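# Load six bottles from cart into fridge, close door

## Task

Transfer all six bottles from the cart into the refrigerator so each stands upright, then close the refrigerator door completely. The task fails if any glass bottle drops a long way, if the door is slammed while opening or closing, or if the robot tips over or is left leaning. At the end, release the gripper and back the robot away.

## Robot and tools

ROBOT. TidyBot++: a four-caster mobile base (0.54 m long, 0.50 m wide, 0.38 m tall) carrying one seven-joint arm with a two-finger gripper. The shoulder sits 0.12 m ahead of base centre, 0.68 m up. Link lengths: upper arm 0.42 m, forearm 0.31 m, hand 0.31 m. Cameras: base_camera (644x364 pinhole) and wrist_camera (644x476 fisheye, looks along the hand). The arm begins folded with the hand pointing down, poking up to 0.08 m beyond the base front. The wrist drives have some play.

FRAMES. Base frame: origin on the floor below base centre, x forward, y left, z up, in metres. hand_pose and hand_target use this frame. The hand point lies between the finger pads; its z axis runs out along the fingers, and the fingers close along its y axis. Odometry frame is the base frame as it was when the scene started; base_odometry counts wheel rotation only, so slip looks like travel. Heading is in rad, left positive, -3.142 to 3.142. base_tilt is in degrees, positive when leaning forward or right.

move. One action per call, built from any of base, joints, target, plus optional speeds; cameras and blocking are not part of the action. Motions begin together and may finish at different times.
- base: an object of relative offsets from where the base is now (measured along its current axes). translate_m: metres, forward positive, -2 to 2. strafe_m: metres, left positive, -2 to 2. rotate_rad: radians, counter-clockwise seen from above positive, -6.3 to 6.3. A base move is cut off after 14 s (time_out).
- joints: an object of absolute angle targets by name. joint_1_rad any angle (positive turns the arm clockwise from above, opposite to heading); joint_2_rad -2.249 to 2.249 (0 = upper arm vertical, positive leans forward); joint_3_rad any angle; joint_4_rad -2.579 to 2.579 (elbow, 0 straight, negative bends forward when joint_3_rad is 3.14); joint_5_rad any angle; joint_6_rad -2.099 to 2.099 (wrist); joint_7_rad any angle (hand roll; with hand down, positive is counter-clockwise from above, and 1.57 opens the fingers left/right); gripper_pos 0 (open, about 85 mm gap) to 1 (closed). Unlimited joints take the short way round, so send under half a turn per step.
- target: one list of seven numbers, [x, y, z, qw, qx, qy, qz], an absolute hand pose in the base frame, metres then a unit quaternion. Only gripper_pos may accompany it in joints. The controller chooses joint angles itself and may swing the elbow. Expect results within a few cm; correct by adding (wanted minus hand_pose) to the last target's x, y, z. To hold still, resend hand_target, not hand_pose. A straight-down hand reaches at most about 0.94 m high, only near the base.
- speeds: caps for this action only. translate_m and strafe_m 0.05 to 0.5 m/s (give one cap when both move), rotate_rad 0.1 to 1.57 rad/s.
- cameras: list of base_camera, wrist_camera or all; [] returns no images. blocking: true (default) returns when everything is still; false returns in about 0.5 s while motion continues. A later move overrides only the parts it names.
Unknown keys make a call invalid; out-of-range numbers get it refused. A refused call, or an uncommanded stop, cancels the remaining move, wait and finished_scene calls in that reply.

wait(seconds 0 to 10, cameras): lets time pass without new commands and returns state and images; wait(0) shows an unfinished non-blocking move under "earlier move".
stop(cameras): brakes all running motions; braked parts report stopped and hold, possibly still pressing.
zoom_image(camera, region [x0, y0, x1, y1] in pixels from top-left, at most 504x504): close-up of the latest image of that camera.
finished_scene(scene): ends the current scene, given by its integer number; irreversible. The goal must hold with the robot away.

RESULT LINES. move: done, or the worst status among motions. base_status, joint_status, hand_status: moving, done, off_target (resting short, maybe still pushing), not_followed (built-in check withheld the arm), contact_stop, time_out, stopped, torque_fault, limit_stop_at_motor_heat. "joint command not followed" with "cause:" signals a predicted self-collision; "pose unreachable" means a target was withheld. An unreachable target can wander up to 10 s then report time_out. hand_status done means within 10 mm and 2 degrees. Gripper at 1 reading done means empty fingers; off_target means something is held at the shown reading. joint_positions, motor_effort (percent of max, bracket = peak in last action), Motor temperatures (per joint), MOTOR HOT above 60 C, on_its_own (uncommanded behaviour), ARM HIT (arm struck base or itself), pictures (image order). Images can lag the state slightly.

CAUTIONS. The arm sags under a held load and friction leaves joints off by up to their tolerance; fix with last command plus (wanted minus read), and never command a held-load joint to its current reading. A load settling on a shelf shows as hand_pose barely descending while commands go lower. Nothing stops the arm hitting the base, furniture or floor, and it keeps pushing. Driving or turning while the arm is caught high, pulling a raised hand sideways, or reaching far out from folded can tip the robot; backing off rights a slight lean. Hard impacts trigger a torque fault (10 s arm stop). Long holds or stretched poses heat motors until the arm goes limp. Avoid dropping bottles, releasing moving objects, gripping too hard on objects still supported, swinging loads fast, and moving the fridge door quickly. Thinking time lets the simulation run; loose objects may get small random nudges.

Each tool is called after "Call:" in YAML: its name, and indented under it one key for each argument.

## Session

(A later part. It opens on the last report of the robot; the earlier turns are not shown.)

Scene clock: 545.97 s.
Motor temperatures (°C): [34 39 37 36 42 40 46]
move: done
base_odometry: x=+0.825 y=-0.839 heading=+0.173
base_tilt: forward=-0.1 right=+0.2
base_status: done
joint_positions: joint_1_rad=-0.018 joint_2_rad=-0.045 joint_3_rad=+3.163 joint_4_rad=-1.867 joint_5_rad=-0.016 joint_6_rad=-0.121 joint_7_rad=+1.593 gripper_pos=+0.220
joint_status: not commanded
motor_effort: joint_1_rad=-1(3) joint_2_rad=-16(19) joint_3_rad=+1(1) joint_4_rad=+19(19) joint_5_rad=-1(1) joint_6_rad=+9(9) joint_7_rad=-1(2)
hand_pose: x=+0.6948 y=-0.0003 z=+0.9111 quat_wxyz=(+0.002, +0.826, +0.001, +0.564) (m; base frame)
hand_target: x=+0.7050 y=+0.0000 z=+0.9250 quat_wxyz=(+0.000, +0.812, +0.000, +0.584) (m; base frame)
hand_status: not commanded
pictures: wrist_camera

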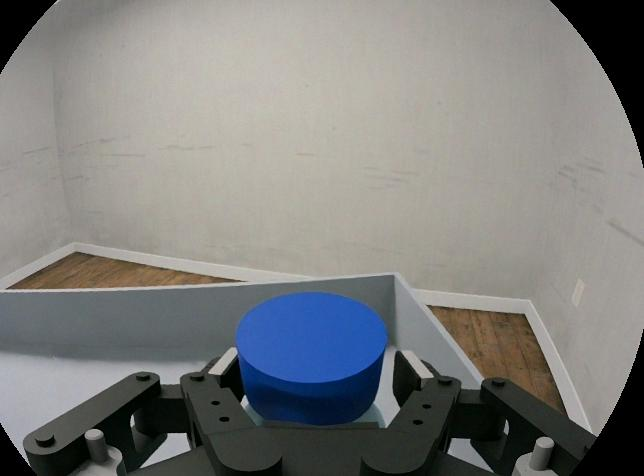

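Call:
move:
  joints: {"gripper_pos":1}
  cameras: []

Call:
move:
  target: [0.7,0,1.13,0,0.82,0,0.572]
  cameras: ["wrist_camera"]

Scene clock: 550.23 s.
Motor temperatures (°C): [34 39 37 36 42 40 46]
move: off_target
base_odometry: x=+0.825 y=-0.839 heading=+0.173
base_tilt: forward=-0.1 right=+0.2
base_status: not commanded
joint_positions: joint_1_rad=-0.020 joint_2_rad=-0.045 joint_3_rad=+3.164 joint_4_rad=-1.866 joint_5_rad=-0.016 joint_6_rad=-0.120 joint_7_rad=+1.593 gripper_pos=+0.433
joint_status: gripper_pos off_target (ended at +0.433, target +1.000)
motor_effort: joint_1_rad=-2(2) joint_2_rad=-17(17) joint_3_rad=+1(2) joint_4_rad=+19(19) joint_5_rad=-1(2) joint_6_rad=+9(9) joint_7_rad=-1(2)
hand_pose: x=+0.6950 y=+0.0004 z=+0.9117 quat_wxyz=(+0.001, +0.825, +0.002, +0.565) (m; base frame)
hand_target: x=+0.7050 y=+0.0000 z=+0.9250 quat_wxyz=(+0.000, +0.812, +0.000, +0.584) (m; base frame)
hand_status: not commanded
pictures: none
No camera images: "cameras" was empty.

Scene clock: 552.57 s.
Motor temperatures (°C): [34 39 37 36 42 40 46]
move: done
base_odometry: x=+0.825 y=-0.839 heading=+0.173
base_tilt: forward=-0.1 right=+0.2
base_status: not commanded
joint_positions: joint_1_rad=-0.020 joint_2_rad=-0.007 joint_3_rad=+3.164 joint_4_rad=-1.151 joint_5_rad=-0.016 joint_6_rad=-0.749 joint_7_rad=+1.593 gripper_pos=+0.433
joint_status: not commanded
motor_effort: joint_1_rad=-1(2) joint_2_rad=-20(21) joint_3_rad=+0(1) joint_4_rad=+21(23) joint_5_rad=-1(2) joint_6_rad=+12(13) joint_7_rad=-1(2)
hand_pose: x=+0.6980 y=+0.0033 z=+1.1342 quat_wxyz=(-0.001, +0.811, +0.006, +0.585) (m; base frame)
hand_target: x=+0.7000 y=+0.0000 z=+1.1300 quat_wxyz=(+0.000, +0.820, +0.000, +0.572) (m; base frame)
hand_status: done (0.006 m and 1.9 deg from the pose sent, 0.218 m and 1.0 deg at the start)
pictures: wrist_camera

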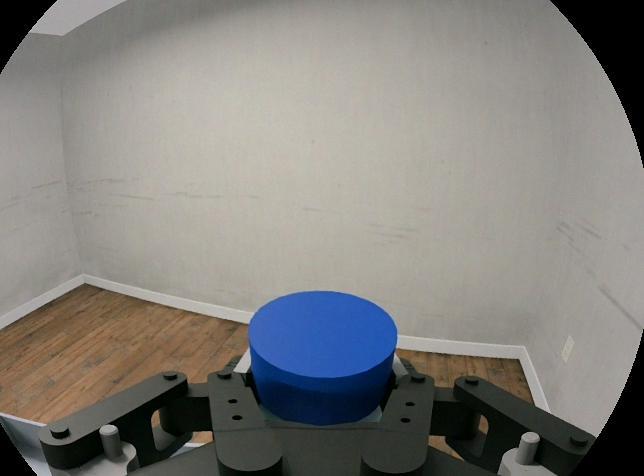

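Call:
move:
  base: {"translate_m":-0.35,"strafe_m":0.2}
  cameras: []

Call:
move:
  base: {"translate_m":0.572,"strafe_m":1.359,"rotate_rad":1.22}
  target: [0.74,0,1.14,0,0.822,0,0.57]
  cameras: ["wrist_camera"]

Scene clock: 564.47 s.
Motor temperatures (°C): [34 39 37 36 42 40 46]
move: done
base_odometry: x=+0.446 y=-0.702 heading=+0.173
base_tilt: forward=-0.1 right=+0.2
base_status: done
joint_positions: joint_1_rad=-0.020 joint_2_rad=+0.006 joint_3_rad=+3.164 joint_4_rad=-1.149 joint_5_rad=-0.016 joint_6_rad=-0.754 joint_7_rad=+1.593 gripper_pos=+0.433
joint_status: not commanded
motor_effort: joint_1_rad=-2(5) joint_2_rad=-20(23) joint_3_rad=+0(2) joint_4_rad=+21(22) joint_5_rad=-1(2) joint_6_rad=+12(12) joint_7_rad=-1(2)
hand_pose: x=+0.7031 y=+0.0033 z=+1.1262 quat_wxyz=(-0.001, +0.816, +0.006, +0.578) (m; base frame)
hand_target: x=+0.7000 y=+0.0000 z=+1.1300 quat_wxyz=(+0.000, +0.820, +0.000, +0.572) (m; base frame)
hand_status: not commanded
pictures: none
No camera images: "cameras" was empty.

Scene clock: 569.03 s.
Motor temperatures (°C): [34 39 37 36 42 40 46]
move: off_target
base_odometry: x=+0.776 y=+0.735 heading=+1.394
base_tilt: forward=-0.1 right=+0.2
base_status: done
joint_positions: joint_1_rad=-0.023 joint_2_rad=+0.130 joint_3_rad=+3.174 joint_4_rad=-0.981 joint_5_rad=-0.016 joint_6_rad=-0.812 joint_7_rad=+1.593 gripper_pos=+0.433
joint_status: not commanded
motor_effort: joint_1_rad=-2(7) joint_2_rad=-24(28) joint_3_rad=+0(4) joint_4_rad=+20(22) joint_5_rad=-1(3) joint_6_rad=+12(13) joint_7_rad=-1(2)
hand_pose: x=+0.7478 y=+0.0010 z=+1.1317 quat_wxyz=(+0.003, +0.820, +0.005, +0.573) (m; base frame)
hand_target: x=+0.7400 y=+0.0000 z=+1.1400 quat_wxyz=(+0.000, +0.822, +0.000, +0.570) (m; base frame)
hand_status: off_target (0.011 m and 0.8 deg from the pose sent, 0.040 m and 1.3 deg at the start)
pictures: wrist_camera

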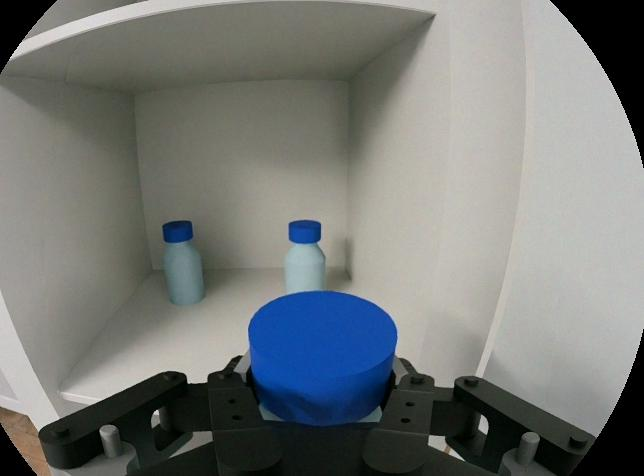

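Call:
move:
  base: {"translate_m":0.315,"strafe_m":0.005}
  speeds: {"translate_m":0.25}
  cameras: []

Call:
move:
  target: [0.745,0,1.075,0,0.819,0,0.574]
  cameras: ["wrist_camera"]

Call:
move:
  target: [0.745,0,1.05,0,0.817,0,0.577]
  cameras: []

Scene clock: 576.23 s.
Motor temperatures (°C): [34 39 37 36 42 40 46]
move: done
base_odometry: x=+0.826 y=+1.046 heading=+1.394
base_tilt: forward=-0.1 right=+0.2
base_status: done
joint_positions: joint_1_rad=-0.023 joint_2_rad=+0.131 joint_3_rad=+3.174 joint_4_rad=-0.980 joint_5_rad=-0.016 joint_6_rad=-0.813 joint_7_rad=+1.593 gripper_pos=+0.433
joint_status: not commanded
motor_effort: joint_1_rad=-1(3) joint_2_rad=-24(28) joint_3_rad=+0(1) joint_4_rad=+20(21) joint_5_rad=-1(2) joint_6_rad=+12(12) joint_7_rad=-1(2)
hand_pose: x=+0.7483 y=+0.0010 z=+1.1308 quat_wxyz=(+0.003, +0.820, +0.005, +0.572) (m; base frame)
hand_target: x=+0.7400 y=+0.0000 z=+1.1400 quat_wxyz=(+0.000, +0.822, +0.000, +0.570) (m; base frame)
hand_status: not commanded
pictures: none
No camera images: "cameras" was empty.

Scene clock: 577.60 s.
Motor temperatures (°C): [34 39 37 36 42 40 46]
move: off_target
base_odometry: x=+0.826 y=+1.046 heading=+1.394
base_tilt: forward=-0.1 right=+0.2
base_status: not commanded
joint_positions: joint_1_rad=-0.023 joint_2_rad=+0.110 joint_3_rad=+3.174 joint_4_rad=-1.218 joint_5_rad=-0.016 joint_6_rad=-0.666 joint_7_rad=+1.593 gripper_pos=+0.433
joint_status: not commanded
motor_effort: joint_1_rad=-1(2) joint_2_rad=-23(26) joint_3_rad=+0(2) joint_4_rad=+20(22) joint_5_rad=-1(2) joint_6_rad=+9(12) joint_7_rad=-1(2)
hand_pose: x=+0.7547 y=-0.0002 z=+1.0476 quat_wxyz=(+0.003, +0.840, +0.004, +0.543) (m; base frame)
hand_target: x=+0.7450 y=+0.0000 z=+1.0750 quat_wxyz=(+0.000, +0.819, +0.000, +0.574) (m; base frame)
hand_status: off_target (0.029 m and 4.3 deg from the pose sent, 0.056 m and 0.7 deg at the start)
pictures: wrist_camera

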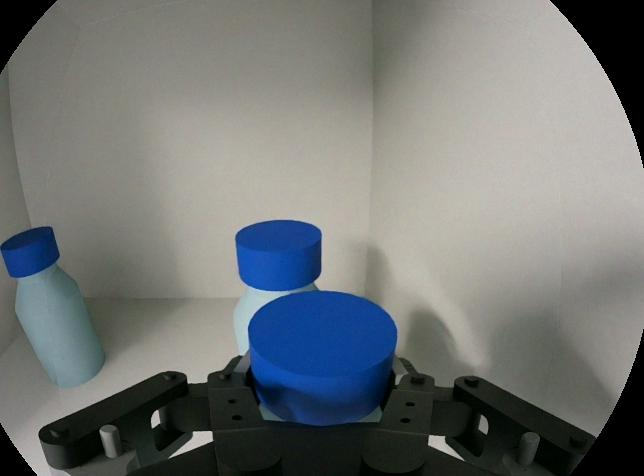

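Scene clock: 578.53 s.
Motor temperatures (°C): [34 40 37 36 42 40 46]
move: done
base_odometry: x=+0.826 y=+1.046 heading=+1.394
base_tilt: forward=-0.1 right=+0.2
base_status: not commanded
joint_positions: joint_1_rad=-0.023 joint_2_rad=+0.075 joint_3_rad=+3.173 joint_4_rad=-1.310 joint_5_rad=-0.016 joint_6_rad=-0.558 joint_7_rad=+1.593 gripper_pos=+0.433
joint_status: not commanded
motor_effort: joint_1_rad=+0(2) joint_2_rad=-19(23) joint_3_rad=+2(3) joint_4_rad=+18(19) joint_5_rad=+0(1) joint_6_rad=+8(10) joint_7_rad=-1(2)
hand_pose: x=+0.7497 y=-0.0006 z=+1.0466 quat_wxyz=(+0.002, +0.826, +0.003, +0.564) (m; base frame)
hand_target: x=+0.7450 y=+0.0000 z=+1.0500 quat_wxyz=(+0.000, +0.817, +0.000, +0.577) (m; base frame)
hand_status: done (0.006 m and 1.8 deg from the pose sent, 0.010 m and 4.8 deg at the start)
pictures: none
No camera images: "cameras" was empty.

Call:
move:
  target: [0.745,0,1.045,0,0.812,0,0.584]
  cameras: []

Call:
move:
  joints: {"gripper_pos":0.22}
  cameras: []

Call:
move:
  base: {"translate_m":-0.12}
  speeds: {"translate_m":0.12}
  cameras: ["wrist_camera"]

Scene clock: 586.17 s.
Motor temperatures (°C): [34 40 37 36 42 40 46]
move: done
base_odometry: x=+0.826 y=+1.046 heading=+1.394
base_tilt: forward=-0.1 right=+0.2
base_status: not commanded
joint_positions: joint_1_rad=-0.023 joint_2_rad=+0.061 joint_3_rad=+3.173 joint_4_rad=-1.351 joint_5_rad=-0.016 joint_6_rad=-0.502 joint_7_rad=+1.593 gripper_pos=+0.433
joint_status: not commanded
motor_effort: joint_1_rad=+1(1) joint_2_rad=-18(19) joint_3_rad=+2(3) joint_4_rad=+17(18) joint_5_rad=+0(1) joint_6_rad=+8(8) joint_7_rad=-1(1)
hand_pose: x=+0.7486 y=-0.0007 z=+1.0468 quat_wxyz=(+0.002, +0.817, +0.003, +0.576) (m; base frame)
hand_target: x=+0.7450 y=+0.0000 z=+1.0450 quat_wxyz=(+0.000, +0.812, +0.000, +0.584) (m; base frame)
hand_status: done (0.004 m and 1.2 deg from the pose sent, 0.005 m and 2.8 deg at the start)
pictures: none
No camera images: "cameras" was empty.

Scene clock: 587.13 s.
Motor temperatures (°C): [34 40 37 36 42 40 46]
move: done
base_odometry: x=+0.826 y=+1.046 heading=+1.394
base_tilt: forward=-0.1 right=+0.2
base_status: not commanded
joint_positions: joint_1_rad=-0.023 joint_2_rad=+0.061 joint_3_rad=+3.173 joint_4_rad=-1.360 joint_5_rad=-0.016 joint_6_rad=-0.502 joint_7_rad=+1.593 gripper_pos=+0.220
joint_status: all done
motor_effort: joint_1_rad=-1(2) joint_2_rad=-20(21) joint_3_rad=+0(3) joint_4_rad=+19(19) joint_5_rad=-1(1) joint_6_rad=+8(9) joint_7_rad=-1(2)
hand_pose: x=+0.7481 y=-0.0007 z=+1.0413 quat_wxyz=(+0.002, +0.820, +0.003, +0.572) (m; base frame)
hand_target: x=+0.7450 y=+0.0000 z=+1.0450 quat_wxyz=(+0.000, +0.812, +0.000, +0.584) (m; base frame)
hand_status: not commanded
pictures: none
No camera images: "cameras" was empty.

Scene clock: 588.73 s.
Motor temperatures (°C): [34 40 37 36 42 40 46]
move: done
base_odometry: x=+0.805 y=+0.928 heading=+1.394
base_tilt: forward=-0.2 right=+0.2
base_status: done
joint_positions: joint_1_rad=-0.023 joint_2_rad=+0.057 joint_3_rad=+3.173 joint_4_rad=-1.361 joint_5_rad=-0.016 joint_6_rad=-0.502 joint_7_rad=+1.593 gripper_pos=+0.220
joint_status: not commanded
motor_effort: joint_1_rad=-2(2) joint_2_rad=-20(24) joint_3_rad=+0(1) joint_4_rad=+19(19) joint_5_rad=-1(1) joint_6_rad=+9(10) joint_7_rad=-1(2)
hand_pose: x=+0.7465 y=-0.0007 z=+1.0438 quat_wxyz=(+0.002, +0.819, +0.003, +0.574) (m; base frame)
hand_target: x=+0.7450 y=+0.0000 z=+1.0450 quat_wxyz=(+0.000, +0.812, +0.000, +0.584) (m; base frame)
hand_status: not commanded
pictures: wrist_camera

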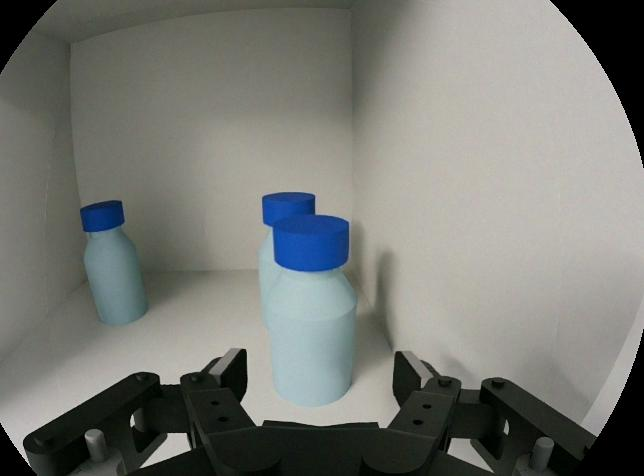

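Call:
move:
  base: {"translate_m":-0.3}
  cameras: []

Call:
move:
  base: {"translate_m":-1.315,"strafe_m":0.105,"rotate_rad":-1.22}
  target: [0.5,0,1.0,0,0.819,0,0.574]
  cameras: []

Call:
move:
  target: [0.6,0,0.9,0,0.819,0,0.574]
  cameras: ["wrist_camera"]

Scene clock: 609.40 s.
Motor temperatures (°C): [33 40 37 36 42 40 46]
move: done
base_odometry: x=+0.752 y=+0.632 heading=+1.393
base_tilt: forward=-0.2 right=+0.2
base_status: done
joint_positions: joint_1_rad=-0.023 joint_2_rad=+0.050 joint_3_rad=+3.173 joint_4_rad=-1.361 joint_5_rad=-0.016 joint_6_rad=-0.502 joint_7_rad=+1.593 gripper_pos=+0.220
joint_status: not commanded
motor_effort: joint_1_rad=-2(3) joint_2_rad=-20(23) joint_3_rad=+0(1) joint_4_rad=+19(19) joint_5_rad=-1(2) joint_6_rad=+9(9) joint_7_rad=-1(2)
hand_pose: x=+0.7440 y=-0.0008 z=+1.0477 quat_wxyz=(+0.002, +0.817, +0.003, +0.577) (m; base frame)
hand_target: x=+0.7450 y=+0.0000 z=+1.0450 quat_wxyz=(+0.000, +0.812, +0.000, +0.584) (m; base frame)
hand_status: not commanded
pictures: none
No camera images: "cameras" was empty.

Scene clock: 613.63 s.
Motor temperatures (°C): [33 40 37 36 42 40 46]
move: off_target
base_odometry: x=+0.416 y=-0.644 heading=+0.172
base_tilt: forward=-0.2 right=+0.2
base_status: done
joint_positions: joint_1_rad=-0.017 joint_2_rad=-0.533 joint_3_rad=+3.160 joint_4_rad=-1.877 joint_5_rad=-0.016 joint_6_rad=-0.503 joint_7_rad=+1.593 gripper_pos=+0.220
joint_status: not commanded
motor_effort: joint_1_rad=-2(4) joint_2_rad=-2(24) joint_3_rad=+1(2) joint_4_rad=+19(19) joint_5_rad=-1(2) joint_6_rad=+9(9) joint_7_rad=-1(2)
hand_pose: x=+0.5113 y=+0.0008 z=+1.0304 quat_wxyz=(-0.005, +0.797, +0.003, +0.603) (m; base frame)
hand_target: x=+0.5000 y=+0.0000 z=+1.0000 quat_wxyz=(+0.000, +0.819, +0.000, +0.574) (m; base frame)
hand_status: off_target (0.032 m and 4.2 deg from the pose sent, 0.249 m and 0.5 deg at the start)
pictures: none
No camera images: "cameras" was empty.

Scene clock: 615.30 s.
Motor temperatures (°C): [33 40 37 36 42 40 46]
move: done
base_odometry: x=+0.416 y=-0.644 heading=+0.172
base_tilt: forward=-0.2 right=+0.2
base_status: not commanded
joint_positions: joint_1_rad=-0.017 joint_2_rad=-0.291 joint_3_rad=+3.160 joint_4_rad=-2.079 joint_5_rad=-0.016 joint_6_rad=-0.147 joint_7_rad=+1.593 gripper_pos=+0.220
joint_status: not commanded
motor_effort: joint_1_rad=-1(2) joint_2_rad=-9(11) joint_3_rad=+0(1) joint_4_rad=+18(20) joint_5_rad=-1(1) joint_6_rad=+9(9) joint_7_rad=-1(2)
hand_pose: x=+0.5964 y=+0.0005 z=+0.9064 quat_wxyz=(-0.001, +0.823, +0.002, +0.567) (m; base frame)
hand_target: x=+0.6000 y=+0.0000 z=+0.9000 quat_wxyz=(+0.000, +0.819, +0.000, +0.574) (m; base frame)
hand_status: done (0.007 m and 0.9 deg from the pose sent, 0.158 m and 4.2 deg at the start)
pictures: wrist_camera

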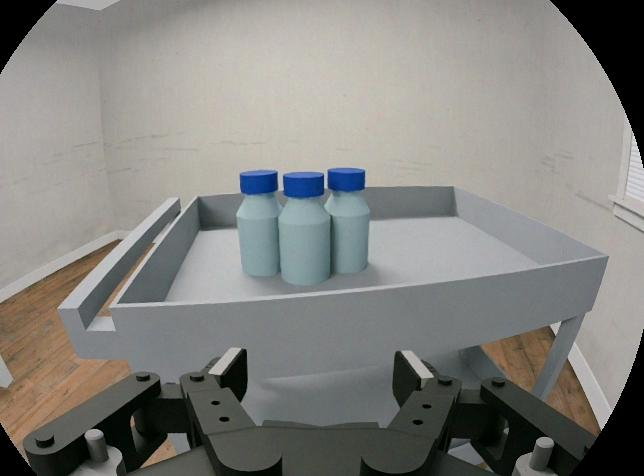

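Call:
move:
  base: {"translate_m":0.22,"strafe_m":0.006}
  joints: {"gripper_pos":0.27}
  cameras: ["wrist_camera"]

Scene clock: 625.83 s.
Motor temperatures (°C): [33 40 37 36 42 40 46]
move: done
base_odometry: x=+0.632 y=-0.600 heading=+0.172
base_tilt: forward=-0.1 right=+0.2
base_status: done
joint_positions: joint_1_rad=-0.017 joint_2_rad=-0.286 joint_3_rad=+3.160 joint_4_rad=-2.079 joint_5_rad=-0.016 joint_6_rad=-0.142 joint_7_rad=+1.593 gripper_pos=+0.270
joint_status: all done
motor_effort: joint_1_rad=-1(2) joint_2_rad=-9(12) joint_3_rad=+0(1) joint_4_rad=+18(19) joint_5_rad=-1(2) joint_6_rad=+9(9) joint_7_rad=-1(2)
hand_pose: x=+0.5981 y=+0.0005 z=+0.9053 quat_wxyz=(-0.001, +0.823, +0.001, +0.567) (m; base frame)
hand_target: x=+0.6000 y=+0.0000 z=+0.9000 quat_wxyz=(+0.000, +0.819, +0.000, +0.574) (m; base frame)
hand_status: not commanded
pictures: wrist_camera

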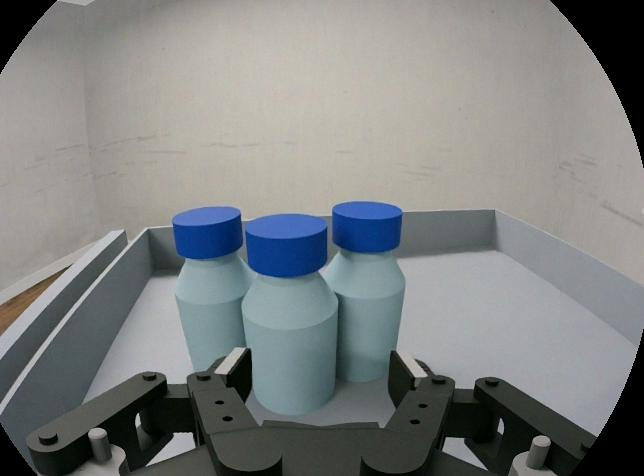

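Call:
move:
  base: {"translate_m":0.05,"strafe_m":0.02}
  speeds: {"translate_m":0.15}
  cameras: ["wrist_camera"]

Scene clock: 630.23 s.
Motor temperatures (°C): [33 40 37 36 42 40 46]
move: done
base_odometry: x=+0.678 y=-0.572 heading=+0.171
base_tilt: forward=-0.2 right=+0.2
base_status: done
joint_positions: joint_1_rad=-0.017 joint_2_rad=-0.284 joint_3_rad=+3.160 joint_4_rad=-2.079 joint_5_rad=-0.016 joint_6_rad=-0.141 joint_7_rad=+1.593 gripper_pos=+0.270
joint_status: not commanded
motor_effort: joint_1_rad=-2(2) joint_2_rad=-9(11) joint_3_rad=+1(1) joint_4_rad=+18(19) joint_5_rad=-1(2) joint_6_rad=+8(9) joint_7_rad=-1(1)
hand_pose: x=+0.5986 y=+0.0005 z=+0.9047 quat_wxyz=(-0.001, +0.824, +0.002, +0.567) (m; base frame)
hand_target: x=+0.6000 y=+0.0000 z=+0.9000 quat_wxyz=(+0.000, +0.819, +0.000, +0.574) (m; base frame)
hand_status: not commanded
pictures: wrist_camera

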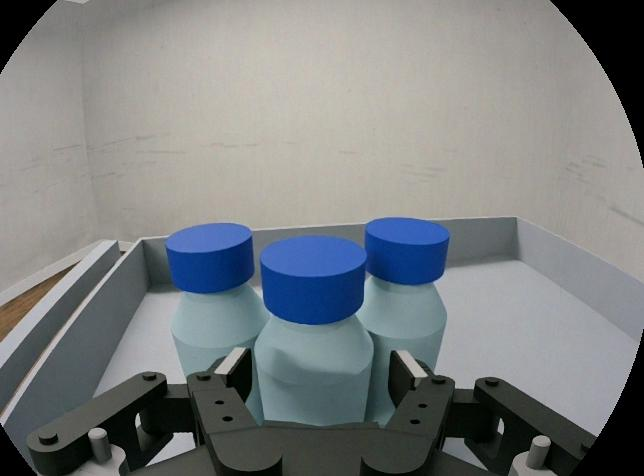

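Call:
move:
  base: {"translate_m":0.035,"strafe_m":0.004}
  speeds: {"translate_m":0.1}
  cameras: ["wrist_camera"]

Scene clock: 632.97 s.
Motor temperatures (°C): [33 39 37 36 42 40 46]
move: done
base_odometry: x=+0.712 y=-0.562 heading=+0.172
base_tilt: forward=-0.1 right=+0.2
base_status: done
joint_positions: joint_1_rad=-0.017 joint_2_rad=-0.284 joint_3_rad=+3.160 joint_4_rad=-2.079 joint_5_rad=-0.016 joint_6_rad=-0.141 joint_7_rad=+1.593 gripper_pos=+0.270
joint_status: not commanded
motor_effort: joint_1_rad=-1(3) joint_2_rad=-9(11) joint_3_rad=+0(2) joint_4_rad=+18(19) joint_5_rad=-1(1) joint_6_rad=+9(9) joint_7_rad=-1(2)
hand_pose: x=+0.5986 y=+0.0005 z=+0.9048 quat_wxyz=(-0.001, +0.824, +0.001, +0.567) (m; base frame)
hand_target: x=+0.6000 y=+0.0000 z=+0.9000 quat_wxyz=(+0.000, +0.819, +0.000, +0.574) (m; base frame)
hand_status: not commanded
pictures: wrist_camera

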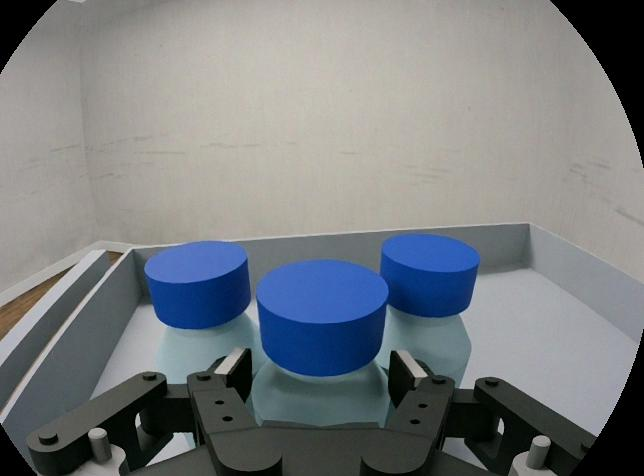

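Call:
move:
  base: {"translate_m":0.012}
  speeds: {"translate_m":0.1}
  cameras: ["wrist_camera"]

Scene clock: 636.43 s.
Motor temperatures (°C): [33 39 37 36 42 40 46]
move: done
base_odometry: x=+0.724 y=-0.560 heading=+0.172
base_tilt: forward=-0.1 right=+0.2
base_status: done
joint_positions: joint_1_rad=-0.017 joint_2_rad=-0.283 joint_3_rad=+3.160 joint_4_rad=-2.079 joint_5_rad=-0.016 joint_6_rad=-0.139 joint_7_rad=+1.593 gripper_pos=+0.270
joint_status: not commanded
motor_effort: joint_1_rad=-2(3) joint_2_rad=-9(11) joint_3_rad=+0(1) joint_4_rad=+18(19) joint_5_rad=-1(1) joint_6_rad=+8(9) joint_7_rad=-1(2)
hand_pose: x=+0.5991 y=+0.0005 z=+0.9047 quat_wxyz=(-0.001, +0.823, +0.001, +0.567) (m; base frame)
hand_target: x=+0.6000 y=+0.0000 z=+0.9000 quat_wxyz=(+0.000, +0.819, +0.000, +0.574) (m; base frame)
hand_status: not commanded
pictures: wrist_camera

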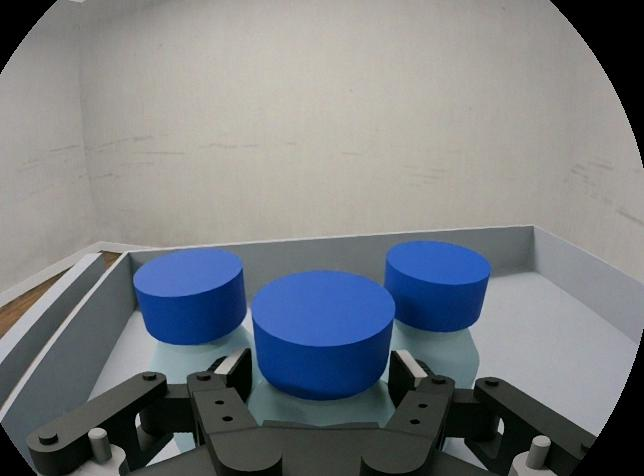

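Call:
move:
  base: {"translate_m":0.007}
  speeds: {"translate_m":0.1}
  cameras: []

Call:
move:
  joints: {"gripper_pos":1}
  cameras: ["wrist_camera"]

Scene clock: 639.73 s.
Motor temperatures (°C): [33 39 37 36 42 40 46]
move: done
base_odometry: x=+0.730 y=-0.558 heading=+0.172
base_tilt: forward=-0.2 right=+0.2
base_status: done
joint_positions: joint_1_rad=-0.017 joint_2_rad=-0.283 joint_3_rad=+3.160 joint_4_rad=-2.079 joint_5_rad=-0.016 joint_6_rad=-0.135 joint_7_rad=+1.593 gripper_pos=+0.270
joint_status: not commanded
motor_effort: joint_1_rad=-3(4) joint_2_rad=-7(10) joint_3_rad=-2(2) joint_4_rad=+18(19) joint_5_rad=-2(2) joint_6_rad=+8(9) joint_7_rad=-1(2)
hand_pose: x=+0.5994 y=+0.0004 z=+0.9058 quat_wxyz=(-0.001, +0.822, +0.001, +0.569) (m; base frame)
hand_target: x=+0.6000 y=+0.0000 z=+0.9000 quat_wxyz=(+0.000, +0.819, +0.000, +0.574) (m; base frame)
hand_status: not commanded
pictures: none
No camera images: "cameras" was empty.

Scene clock: 640.70 s.
Motor temperatures (°C): [33 39 37 36 42 40 46]
move: off_target
base_odometry: x=+0.730 y=-0.558 heading=+0.172
base_tilt: forward=-0.1 right=+0.2
base_status: not commanded
joint_positions: joint_1_rad=-0.017 joint_2_rad=-0.284 joint_3_rad=+3.160 joint_4_rad=-2.080 joint_5_rad=-0.016 joint_6_rad=-0.123 joint_7_rad=+1.593 gripper_pos=+0.436
joint_status: gripper_pos off_target (ended at +0.436, target +1.000)
motor_effort: joint_1_rad=-2(5) joint_2_rad=-7(9) joint_3_rad=+0(3) joint_4_rad=+17(20) joint_5_rad=-1(2) joint_6_rad=+7(10) joint_7_rad=-1(2)
hand_pose: x=+0.6004 y=+0.0002 z=+0.9093 quat_wxyz=(-0.001, +0.819, +0.001, +0.574) (m; base frame)
hand_target: x=+0.6000 y=+0.0000 z=+0.9000 quat_wxyz=(+0.000, +0.819, +0.000, +0.574) (m; base frame)
hand_status: not commanded
pictures: wrist_camera

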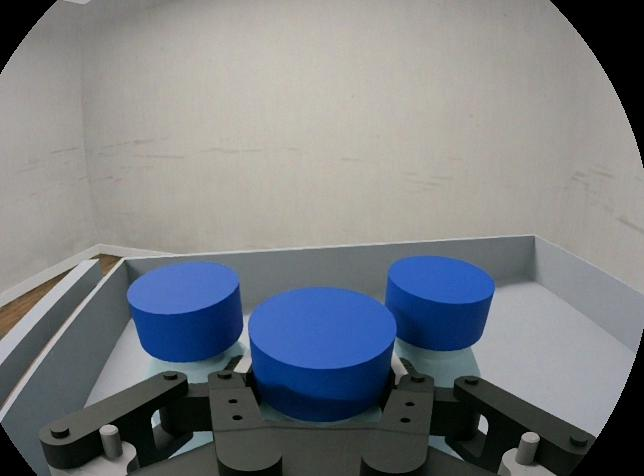

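Call:
move:
  target: [0.6,0,1.13,0,0.82,0,0.572]
  cameras: ["wrist_camera"]

Call:
move:
  base: {"translate_m":-0.35}
  cameras: ["wrist_camera"]

Call:
move:
  base: {"translate_m":0.454,"strafe_m":1.338,"rotate_rad":1.222}
  target: [0.74,0,1.14,0,0.822,0,0.57]
  cameras: ["wrist_camera"]

Scene clock: 649.03 s.
Motor temperatures (°C): [33 39 37 36 42 40 46]
move: done
base_odometry: x=+0.730 y=-0.558 heading=+0.172
base_tilt: forward=-0.1 right=+0.2
base_status: not commanded
joint_positions: joint_1_rad=-0.017 joint_2_rad=-0.228 joint_3_rad=+3.160 joint_4_rad=-1.348 joint_5_rad=-0.016 joint_6_rad=-0.786 joint_7_rad=+1.593 gripper_pos=+0.438
joint_status: not commanded
motor_effort: joint_1_rad=-2(3) joint_2_rad=-13(14) joint_3_rad=+1(1) joint_4_rad=+21(25) joint_5_rad=-1(2) joint_6_rad=+12(15) joint_7_rad=-1(2)
hand_pose: x=+0.6010 y=+0.0023 z=+1.1263 quat_wxyz=(-0.003, +0.815, +0.006, +0.579) (m; base frame)
hand_target: x=+0.6000 y=+0.0000 z=+1.1300 quat_wxyz=(+0.000, +0.820, +0.000, +0.572) (m; base frame)
hand_status: done (0.004 m and 1.2 deg from the pose sent, 0.221 m and 0.3 deg at the start)
pictures: wrist_camera

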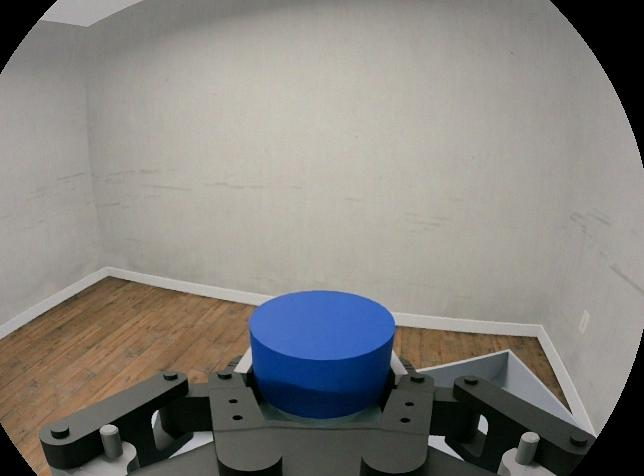

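Scene clock: 651.13 s.
Motor temperatures (°C): [33 39 37 36 42 40 46]
move: done
base_odometry: x=+0.385 y=-0.618 heading=+0.172
base_tilt: forward=-0.1 right=+0.2
base_status: done
joint_positions: joint_1_rad=-0.017 joint_2_rad=-0.211 joint_3_rad=+3.160 joint_4_rad=-1.345 joint_5_rad=-0.016 joint_6_rad=-0.792 joint_7_rad=+1.593 gripper_pos=+0.438
joint_status: not commanded
motor_effort: joint_1_rad=-1(3) joint_2_rad=-14(19) joint_3_rad=+0(2) joint_4_rad=+21(22) joint_5_rad=-1(2) joint_6_rad=+12(13) joint_7_rad=-1(2)
hand_pose: x=+0.6078 y=+0.0026 z=+1.1181 quat_wxyz=(-0.003, +0.821, +0.006, +0.571) (m; base frame)
hand_target: x=+0.6000 y=+0.0000 z=+1.1300 quat_wxyz=(+0.000, +0.820, +0.000, +0.572) (m; base frame)
hand_status: not commanded
pictures: wrist_camera

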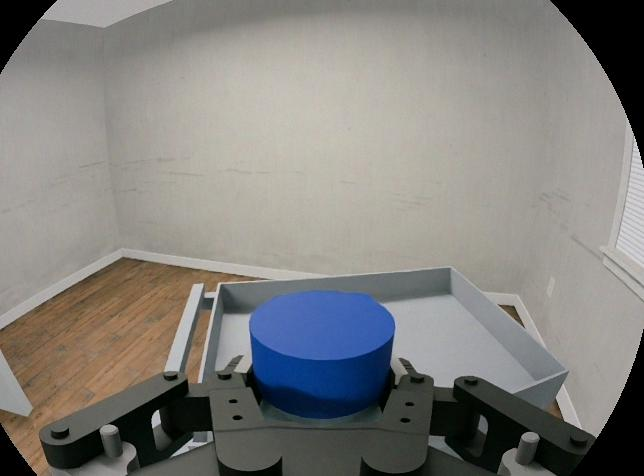

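Scene clock: 655.60 s.
Motor temperatures (°C): [33 39 37 36 42 40 46]
move: off_target
base_odometry: x=+0.604 y=+0.778 heading=+1.395
base_tilt: forward=-0.1 right=+0.2
base_status: done
joint_positions: joint_1_rad=-0.024 joint_2_rad=+0.146 joint_3_rad=+3.170 joint_4_rad=-0.985 joint_5_rad=-0.015 joint_6_rad=-0.815 joint_7_rad=+1.593 gripper_pos=+0.438
joint_status: not commanded
motor_effort: joint_1_rad=-1(6) joint_2_rad=-26(31) joint_3_rad=+0(4) joint_4_rad=+21(23) joint_5_rad=-1(4) joint_6_rad=+12(13) joint_7_rad=-1(2)
hand_pose: x=+0.7545 y=+0.0039 z=+1.1182 quat_wxyz=(+0.002, +0.826, +0.007, +0.563) (m; base frame)
hand_target: x=+0.7400 y=+0.0000 z=+1.1400 quat_wxyz=(+0.000, +0.822, +0.000, +0.570) (m; base frame)
hand_status: off_target (0.026 m and 1.3 deg from the pose sent, 0.134 m and 0.8 deg at the start)
pictures: wrist_camera

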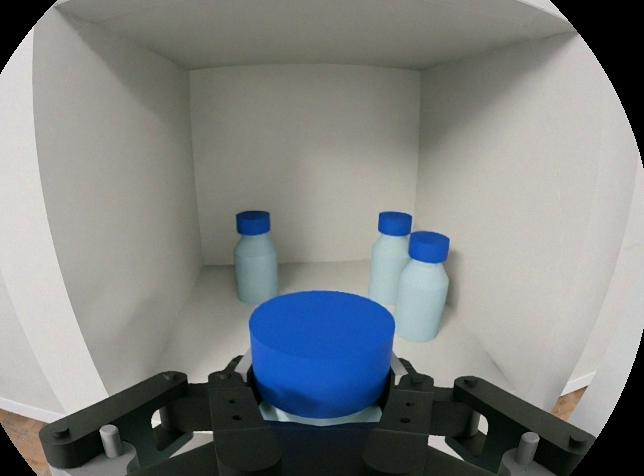

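Call:
move:
  base: {"translate_m":0.10,"strafe_m":0.077}
  speeds: {"translate_m":0.25}
  cameras: ["wrist_camera"]

Scene clock: 662.63 s.
Motor temperatures (°C): [33 39 37 36 42 40 46]
move: done
base_odometry: x=+0.546 y=+0.890 heading=+1.394
base_tilt: forward=-0.1 right=+0.2
base_status: done
joint_positions: joint_1_rad=-0.024 joint_2_rad=+0.147 joint_3_rad=+3.170 joint_4_rad=-0.984 joint_5_rad=-0.015 joint_6_rad=-0.816 joint_7_rad=+1.593 gripper_pos=+0.438
joint_status: not commanded
motor_effort: joint_1_rad=-1(4) joint_2_rad=-26(29) joint_3_rad=+1(2) joint_4_rad=+21(22) joint_5_rad=-1(2) joint_6_rad=+12(13) joint_7_rad=-2(2)
hand_pose: x=+0.7547 y=+0.0039 z=+1.1177 quat_wxyz=(+0.002, +0.827, +0.007, +0.563) (m; base frame)
hand_target: x=+0.7400 y=+0.0000 z=+1.1400 quat_wxyz=(+0.000, +0.822, +0.000, +0.570) (m; base frame)
hand_status: not commanded
pictures: wrist_camera

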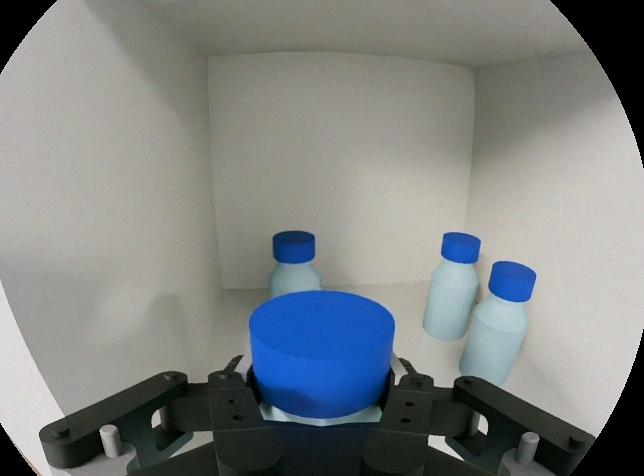

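Call:
move:
  base: {"translate_m":0.19,"strafe_m":0.02}
  speeds: {"translate_m":0.2}
  cameras: []

Call:
move:
  target: [0.745,0,1.075,0,0.819,0,0.574]
  cameras: ["wrist_camera"]

Call:
move:
  target: [0.745,0,1.05,0,0.817,0,0.577]
  cameras: []

Scene clock: 668.83 s.
Motor temperatures (°C): [33 40 37 36 42 40 46]
move: done
base_odometry: x=+0.559 y=+1.081 heading=+1.395
base_tilt: forward=-0.1 right=+0.2
base_status: done
joint_positions: joint_1_rad=-0.024 joint_2_rad=+0.146 joint_3_rad=+3.170 joint_4_rad=-0.983 joint_5_rad=-0.015 joint_6_rad=-0.817 joint_7_rad=+1.593 gripper_pos=+0.438
joint_status: not commanded
motor_effort: joint_1_rad=-1(4) joint_2_rad=-26(29) joint_3_rad=+0(1) joint_4_rad=+21(22) joint_5_rad=-1(2) joint_6_rad=+12(13) joint_7_rad=-1(2)
hand_pose: x=+0.7545 y=+0.0039 z=+1.1179 quat_wxyz=(+0.002, +0.827, +0.007, +0.562) (m; base frame)
hand_target: x=+0.7400 y=+0.0000 z=+1.1400 quat_wxyz=(+0.000, +0.822, +0.000, +0.570) (m; base frame)
hand_status: not commanded
pictures: none
No camera images: "cameras" was empty.

Scene clock: 670.20 s.
Motor temperatures (°C): [33 40 37 36 42 40 46]
move: off_target
base_odometry: x=+0.559 y=+1.081 heading=+1.395
base_tilt: forward=-0.1 right=+0.2
base_status: not commanded
joint_positions: joint_1_rad=-0.024 joint_2_rad=+0.113 joint_3_rad=+3.170 joint_4_rad=-1.217 joint_5_rad=-0.015 joint_6_rad=-0.662 joint_7_rad=+1.593 gripper_pos=+0.438
joint_status: not commanded
motor_effort: joint_1_rad=+0(2) joint_2_rad=-22(26) joint_3_rad=+1(1) joint_4_rad=+19(22) joint_5_rad=+0(1) joint_6_rad=+8(13) joint_7_rad=+0(2)
hand_pose: x=+0.7560 y=+0.0027 z=+1.0476 quat_wxyz=(+0.001, +0.839, +0.006, +0.544) (m; base frame)
hand_target: x=+0.7450 y=+0.0000 z=+1.0749 quat_wxyz=(+0.000, +0.819, +0.000, +0.574) (m; base frame)
hand_status: off_target (0.030 m and 4.2 deg from the pose sent, 0.044 m and 1.8 deg at the start)
pictures: wrist_camera

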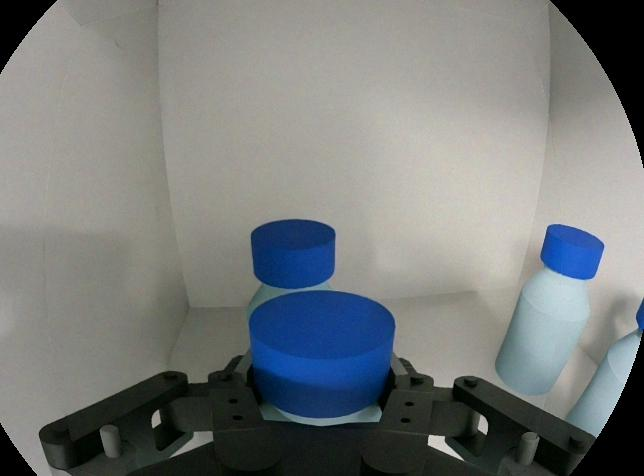

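Scene clock: 671.13 s.
Motor temperatures (°C): [33 40 37 36 42 40 46]
move: done
base_odometry: x=+0.559 y=+1.081 heading=+1.395
base_tilt: forward=-0.1 right=+0.2
base_status: not commanded
joint_positions: joint_1_rad=-0.024 joint_2_rad=+0.076 joint_3_rad=+3.170 joint_4_rad=-1.310 joint_5_rad=-0.015 joint_6_rad=-0.555 joint_7_rad=+1.593 gripper_pos=+0.438
joint_status: not commanded
motor_effort: joint_1_rad=+1(1) joint_2_rad=-19(23) joint_3_rad=+2(3) joint_4_rad=+17(19) joint_5_rad=+1(1) joint_6_rad=+8(9) joint_7_rad=+0(1)
hand_pose: x=+0.7505 y=+0.0020 z=+1.0466 quat_wxyz=(+0.001, +0.825, +0.005, +0.565) (m; base frame)
hand_target: x=+0.7450 y=+0.0000 z=+1.0500 quat_wxyz=(+0.000, +0.817, +0.000, +0.577) (m; base frame)
hand_status: done (0.007 m and 1.8 deg from the pose sent, 0.012 m and 4.7 deg at the start)
pictures: none
No camera images: "cameras" was empty.

Call:
move:
  target: [0.745,0,1.045,0,0.812,0,0.584]
  cameras: []

Call:
move:
  joints: {"gripper_pos":0.22}
  cameras: []

Call:
move:
  base: {"translate_m":-0.12}
  speeds: {"translate_m":0.12}
  cameras: ["wrist_camera"]

Scene clock: 675.13 s.
Motor temperatures (°C): [33 40 37 36 42 40 46]
move: done
base_odometry: x=+0.559 y=+1.081 heading=+1.395
base_tilt: forward=-0.1 right=+0.1
base_status: not commanded
joint_positions: joint_1_rad=-0.024 joint_2_rad=+0.060 joint_3_rad=+3.169 joint_4_rad=-1.353 joint_5_rad=-0.015 joint_6_rad=-0.503 joint_7_rad=+1.593 gripper_pos=+0.438
joint_status: not commanded
motor_effort: joint_1_rad=+1(2) joint_2_rad=-18(19) joint_3_rad=+3(3) joint_4_rad=+17(18) joint_5_rad=+1(1) joint_6_rad=+7(8) joint_7_rad=+0(1)
hand_pose: x=+0.7480 y=+0.0020 z=+1.0461 quat_wxyz=(+0.001, +0.818, +0.005, +0.575) (m; base frame)
hand_target: x=+0.7450 y=+0.0000 z=+1.0450 quat_wxyz=(+0.000, +0.812, +0.000, +0.584) (m; base frame)
hand_status: done (0.004 m and 1.3 deg from the pose sent, 0.006 m and 2.7 deg at the start)
pictures: none
No camera images: "cameras" was empty.

Scene clock: 676.10 s.
Motor temperatures (°C): [33 40 37 36 42 40 46]
move: done
base_odometry: x=+0.559 y=+1.081 heading=+1.395
base_tilt: forward=-0.1 right=+0.2
base_status: not commanded
joint_positions: joint_1_rad=-0.023 joint_2_rad=+0.060 joint_3_rad=+3.169 joint_4_rad=-1.360 joint_5_rad=-0.015 joint_6_rad=-0.503 joint_7_rad=+1.593 gripper_pos=+0.220
joint_status: all done
motor_effort: joint_1_rad=-1(3) joint_2_rad=-20(21) joint_3_rad=+0(4) joint_4_rad=+19(19) joint_5_rad=-1(1) joint_6_rad=+9(9) joint_7_rad=-2(2)
hand_pose: x=+0.7476 y=+0.0016 z=+1.0416 quat_wxyz=(+0.001, +0.820, +0.004, +0.572) (m; base frame)
hand_target: x=+0.7450 y=+0.0000 z=+1.0450 quat_wxyz=(+0.000, +0.812, +0.000, +0.584) (m; base frame)
hand_status: not commanded
pictures: none
No camera images: "cameras" was empty.

Scene clock: 677.70 s.
Motor temperatures (°C): [33 40 37 36 42 40 46]
move: done
base_odometry: x=+0.538 y=+0.963 heading=+1.395
base_tilt: forward=-0.2 right=+0.2
base_status: done
joint_positions: joint_1_rad=-0.023 joint_2_rad=+0.057 joint_3_rad=+3.169 joint_4_rad=-1.361 joint_5_rad=-0.015 joint_6_rad=-0.503 joint_7_rad=+1.593 gripper_pos=+0.220
joint_status: not commanded
motor_effort: joint_1_rad=-1(3) joint_2_rad=-20(23) joint_3_rad=+0(2) joint_4_rad=+19(19) joint_5_rad=-1(2) joint_6_rad=+8(9) joint_7_rad=-1(2)
hand_pose: x=+0.7463 y=+0.0015 z=+1.0436 quat_wxyz=(+0.001, +0.819, +0.004, +0.574) (m; base frame)
hand_target: x=+0.7450 y=+0.0000 z=+1.0450 quat_wxyz=(+0.000, +0.812, +0.000, +0.584) (m; base frame)
hand_status: not commanded
pictures: wrist_camera

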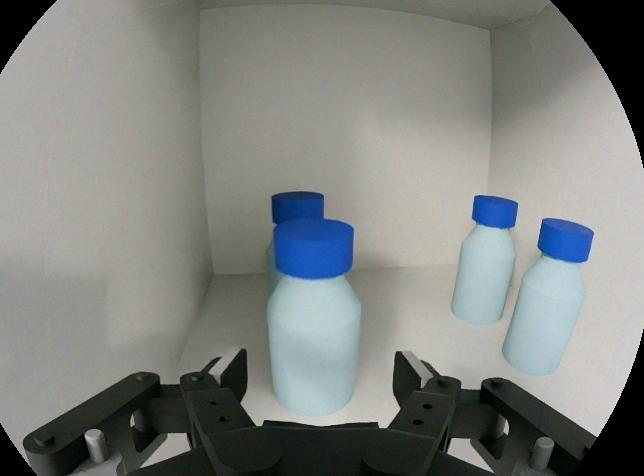

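Call:
move:
  base: {"translate_m":-0.3}
  cameras: []

Call:
move:
  base: {"translate_m":-1.349,"strafe_m":-0.173,"rotate_rad":-1.222}
  target: [0.5,0,1.0,0,0.819,0,0.574]
  cameras: []

Call:
move:
  target: [0.6,0,0.9,0,0.819,0,0.574]
  cameras: ["wrist_camera"]

Scene clock: 686.93 s.
Motor temperatures (°C): [33 40 37 36 42 40 46]
move: done
base_odometry: x=+0.485 y=+0.667 heading=+1.394
base_tilt: forward=-0.2 right=+0.2
base_status: done
joint_positions: joint_1_rad=-0.023 joint_2_rad=+0.050 joint_3_rad=+3.169 joint_4_rad=-1.361 joint_5_rad=-0.015 joint_6_rad=-0.503 joint_7_rad=+1.593 gripper_pos=+0.220
joint_status: not commanded
motor_effort: joint_1_rad=-2(3) joint_2_rad=-20(23) joint_3_rad=+0(1) joint_4_rad=+19(19) joint_5_rad=-1(2) joint_6_rad=+9(9) joint_7_rad=-2(2)
hand_pose: x=+0.7439 y=+0.0015 z=+1.0474 quat_wxyz=(+0.001, +0.817, +0.004, +0.576) (m; base frame)
hand_target: x=+0.7450 y=+0.0000 z=+1.0450 quat_wxyz=(+0.000, +0.812, +0.000, +0.584) (m; base frame)
hand_status: not commanded
pictures: none
No camera images: "cameras" was empty.

Scene clock: 691.33 s.
Motor temperatures (°C): [33 40 37 36 42 40 46]
move: off_target
base_odometry: x=+0.419 y=-0.691 heading=+0.171
base_tilt: forward=-0.2 right=+0.2
base_status: done
joint_positions: joint_1_rad=-0.017 joint_2_rad=-0.532 joint_3_rad=+3.159 joint_4_rad=-1.876 joint_5_rad=-0.015 joint_6_rad=-0.503 joint_7_rad=+1.593 gripper_pos=+0.220
joint_status: not commanded
motor_effort: joint_1_rad=-2(3) joint_2_rad=-2(24) joint_3_rad=+0(3) joint_4_rad=+19(19) joint_5_rad=-1(2) joint_6_rad=+9(9) joint_7_rad=-1(2)
hand_pose: x=+0.5116 y=+0.0013 z=+1.0300 quat_wxyz=(-0.004, +0.798, +0.004, +0.603) (m; base frame)
hand_target: x=+0.5000 y=+0.0000 z=+1.0000 quat_wxyz=(+0.000, +0.819, +0.000, +0.574) (m; base frame)
hand_status: off_target (0.032 m and 4.1 deg from the pose sent, 0.248 m and 0.6 deg at the start)
pictures: none
No camera images: "cameras" was empty.

Scene clock: 693.00 s.
Motor temperatures (°C): [33 40 37 36 42 40 46]
move: done
base_odometry: x=+0.419 y=-0.691 heading=+0.171
base_tilt: forward=-0.2 right=+0.2
base_status: not commanded
joint_positions: joint_1_rad=-0.017 joint_2_rad=-0.291 joint_3_rad=+3.159 joint_4_rad=-2.079 joint_5_rad=-0.015 joint_6_rad=-0.147 joint_7_rad=+1.593 gripper_pos=+0.220
joint_status: not commanded
motor_effort: joint_1_rad=-1(2) joint_2_rad=-9(11) joint_3_rad=+0(1) joint_4_rad=+18(20) joint_5_rad=-1(2) joint_6_rad=+8(9) joint_7_rad=-1(2)
hand_pose: x=+0.5963 y=+0.0011 z=+0.9064 quat_wxyz=(-0.001, +0.823, +0.002, +0.567) (m; base frame)
hand_target: x=+0.6000 y=+0.0000 z=+0.9000 quat_wxyz=(+0.000, +0.819, +0.000, +0.574) (m; base frame)
hand_status: done (0.007 m and 1.0 deg from the pose sent, 0.157 m and 4.1 deg at the start)
pictures: wrist_camera

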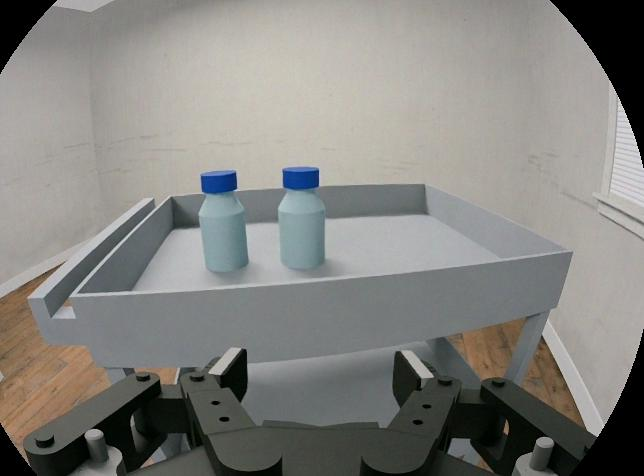

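Call:
move:
  base: {"translate_m":0.31,"strafe_m":0.028}
  speeds: {"translate_m":0.3}
  cameras: ["wrist_camera"]

Scene clock: 697.67 s.
Motor temperatures (°C): [33 40 37 36 42 40 46]
move: done
base_odometry: x=+0.720 y=-0.611 heading=+0.171
base_tilt: forward=-0.2 right=+0.2
base_status: done
joint_positions: joint_1_rad=-0.017 joint_2_rad=-0.289 joint_3_rad=+3.159 joint_4_rad=-2.079 joint_5_rad=-0.015 joint_6_rad=-0.142 joint_7_rad=+1.593 gripper_pos=+0.220
joint_status: not commanded
motor_effort: joint_1_rad=-1(2) joint_2_rad=-9(11) joint_3_rad=+0(1) joint_4_rad=+18(19) joint_5_rad=-1(2) joint_6_rad=+8(9) joint_7_rad=-1(2)
hand_pose: x=+0.5972 y=+0.0011 z=+0.9068 quat_wxyz=(-0.001, +0.823, +0.002, +0.569) (m; base frame)
hand_target: x=+0.6000 y=+0.0000 z=+0.9000 quat_wxyz=(+0.000, +0.819, +0.000, +0.574) (m; base frame)
hand_status: not commanded
pictures: wrist_camera

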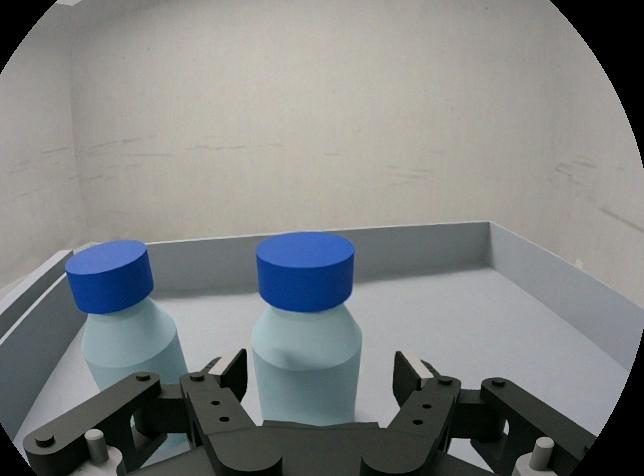

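Call:
move:
  base: {"translate_m":0.071,"strafe_m":0.006}
  speeds: {"translate_m":0.12}
  cameras: ["wrist_camera"]

Scene clock: 701.50 s.
Motor temperatures (°C): [33 40 37 36 42 40 46]
move: done
base_odometry: x=+0.789 y=-0.593 heading=+0.171
base_tilt: forward=-0.2 right=+0.2
base_status: done
joint_positions: joint_1_rad=-0.017 joint_2_rad=-0.287 joint_3_rad=+3.159 joint_4_rad=-2.079 joint_5_rad=-0.015 joint_6_rad=-0.142 joint_7_rad=+1.593 gripper_pos=+0.220
joint_status: not commanded
motor_effort: joint_1_rad=-1(2) joint_2_rad=-9(12) joint_3_rad=+1(1) joint_4_rad=+18(19) joint_5_rad=-1(2) joint_6_rad=+9(9) joint_7_rad=-1(2)
hand_pose: x=+0.5977 y=+0.0011 z=+0.9061 quat_wxyz=(-0.001, +0.823, +0.002, +0.568) (m; base frame)
hand_target: x=+0.6000 y=+0.0000 z=+0.9000 quat_wxyz=(+0.000, +0.819, +0.000, +0.574) (m; base frame)
hand_status: not commanded
pictures: wrist_camera

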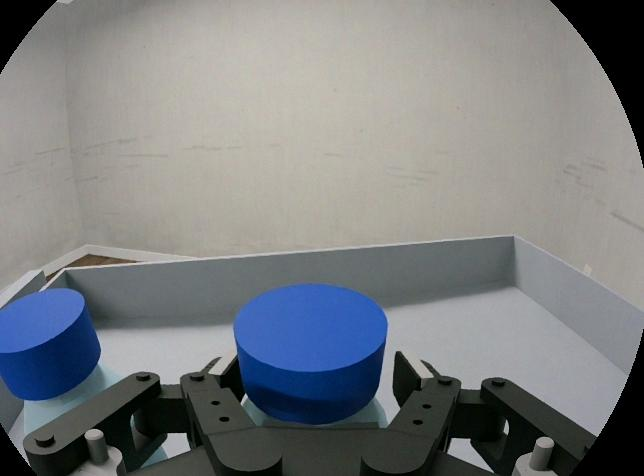

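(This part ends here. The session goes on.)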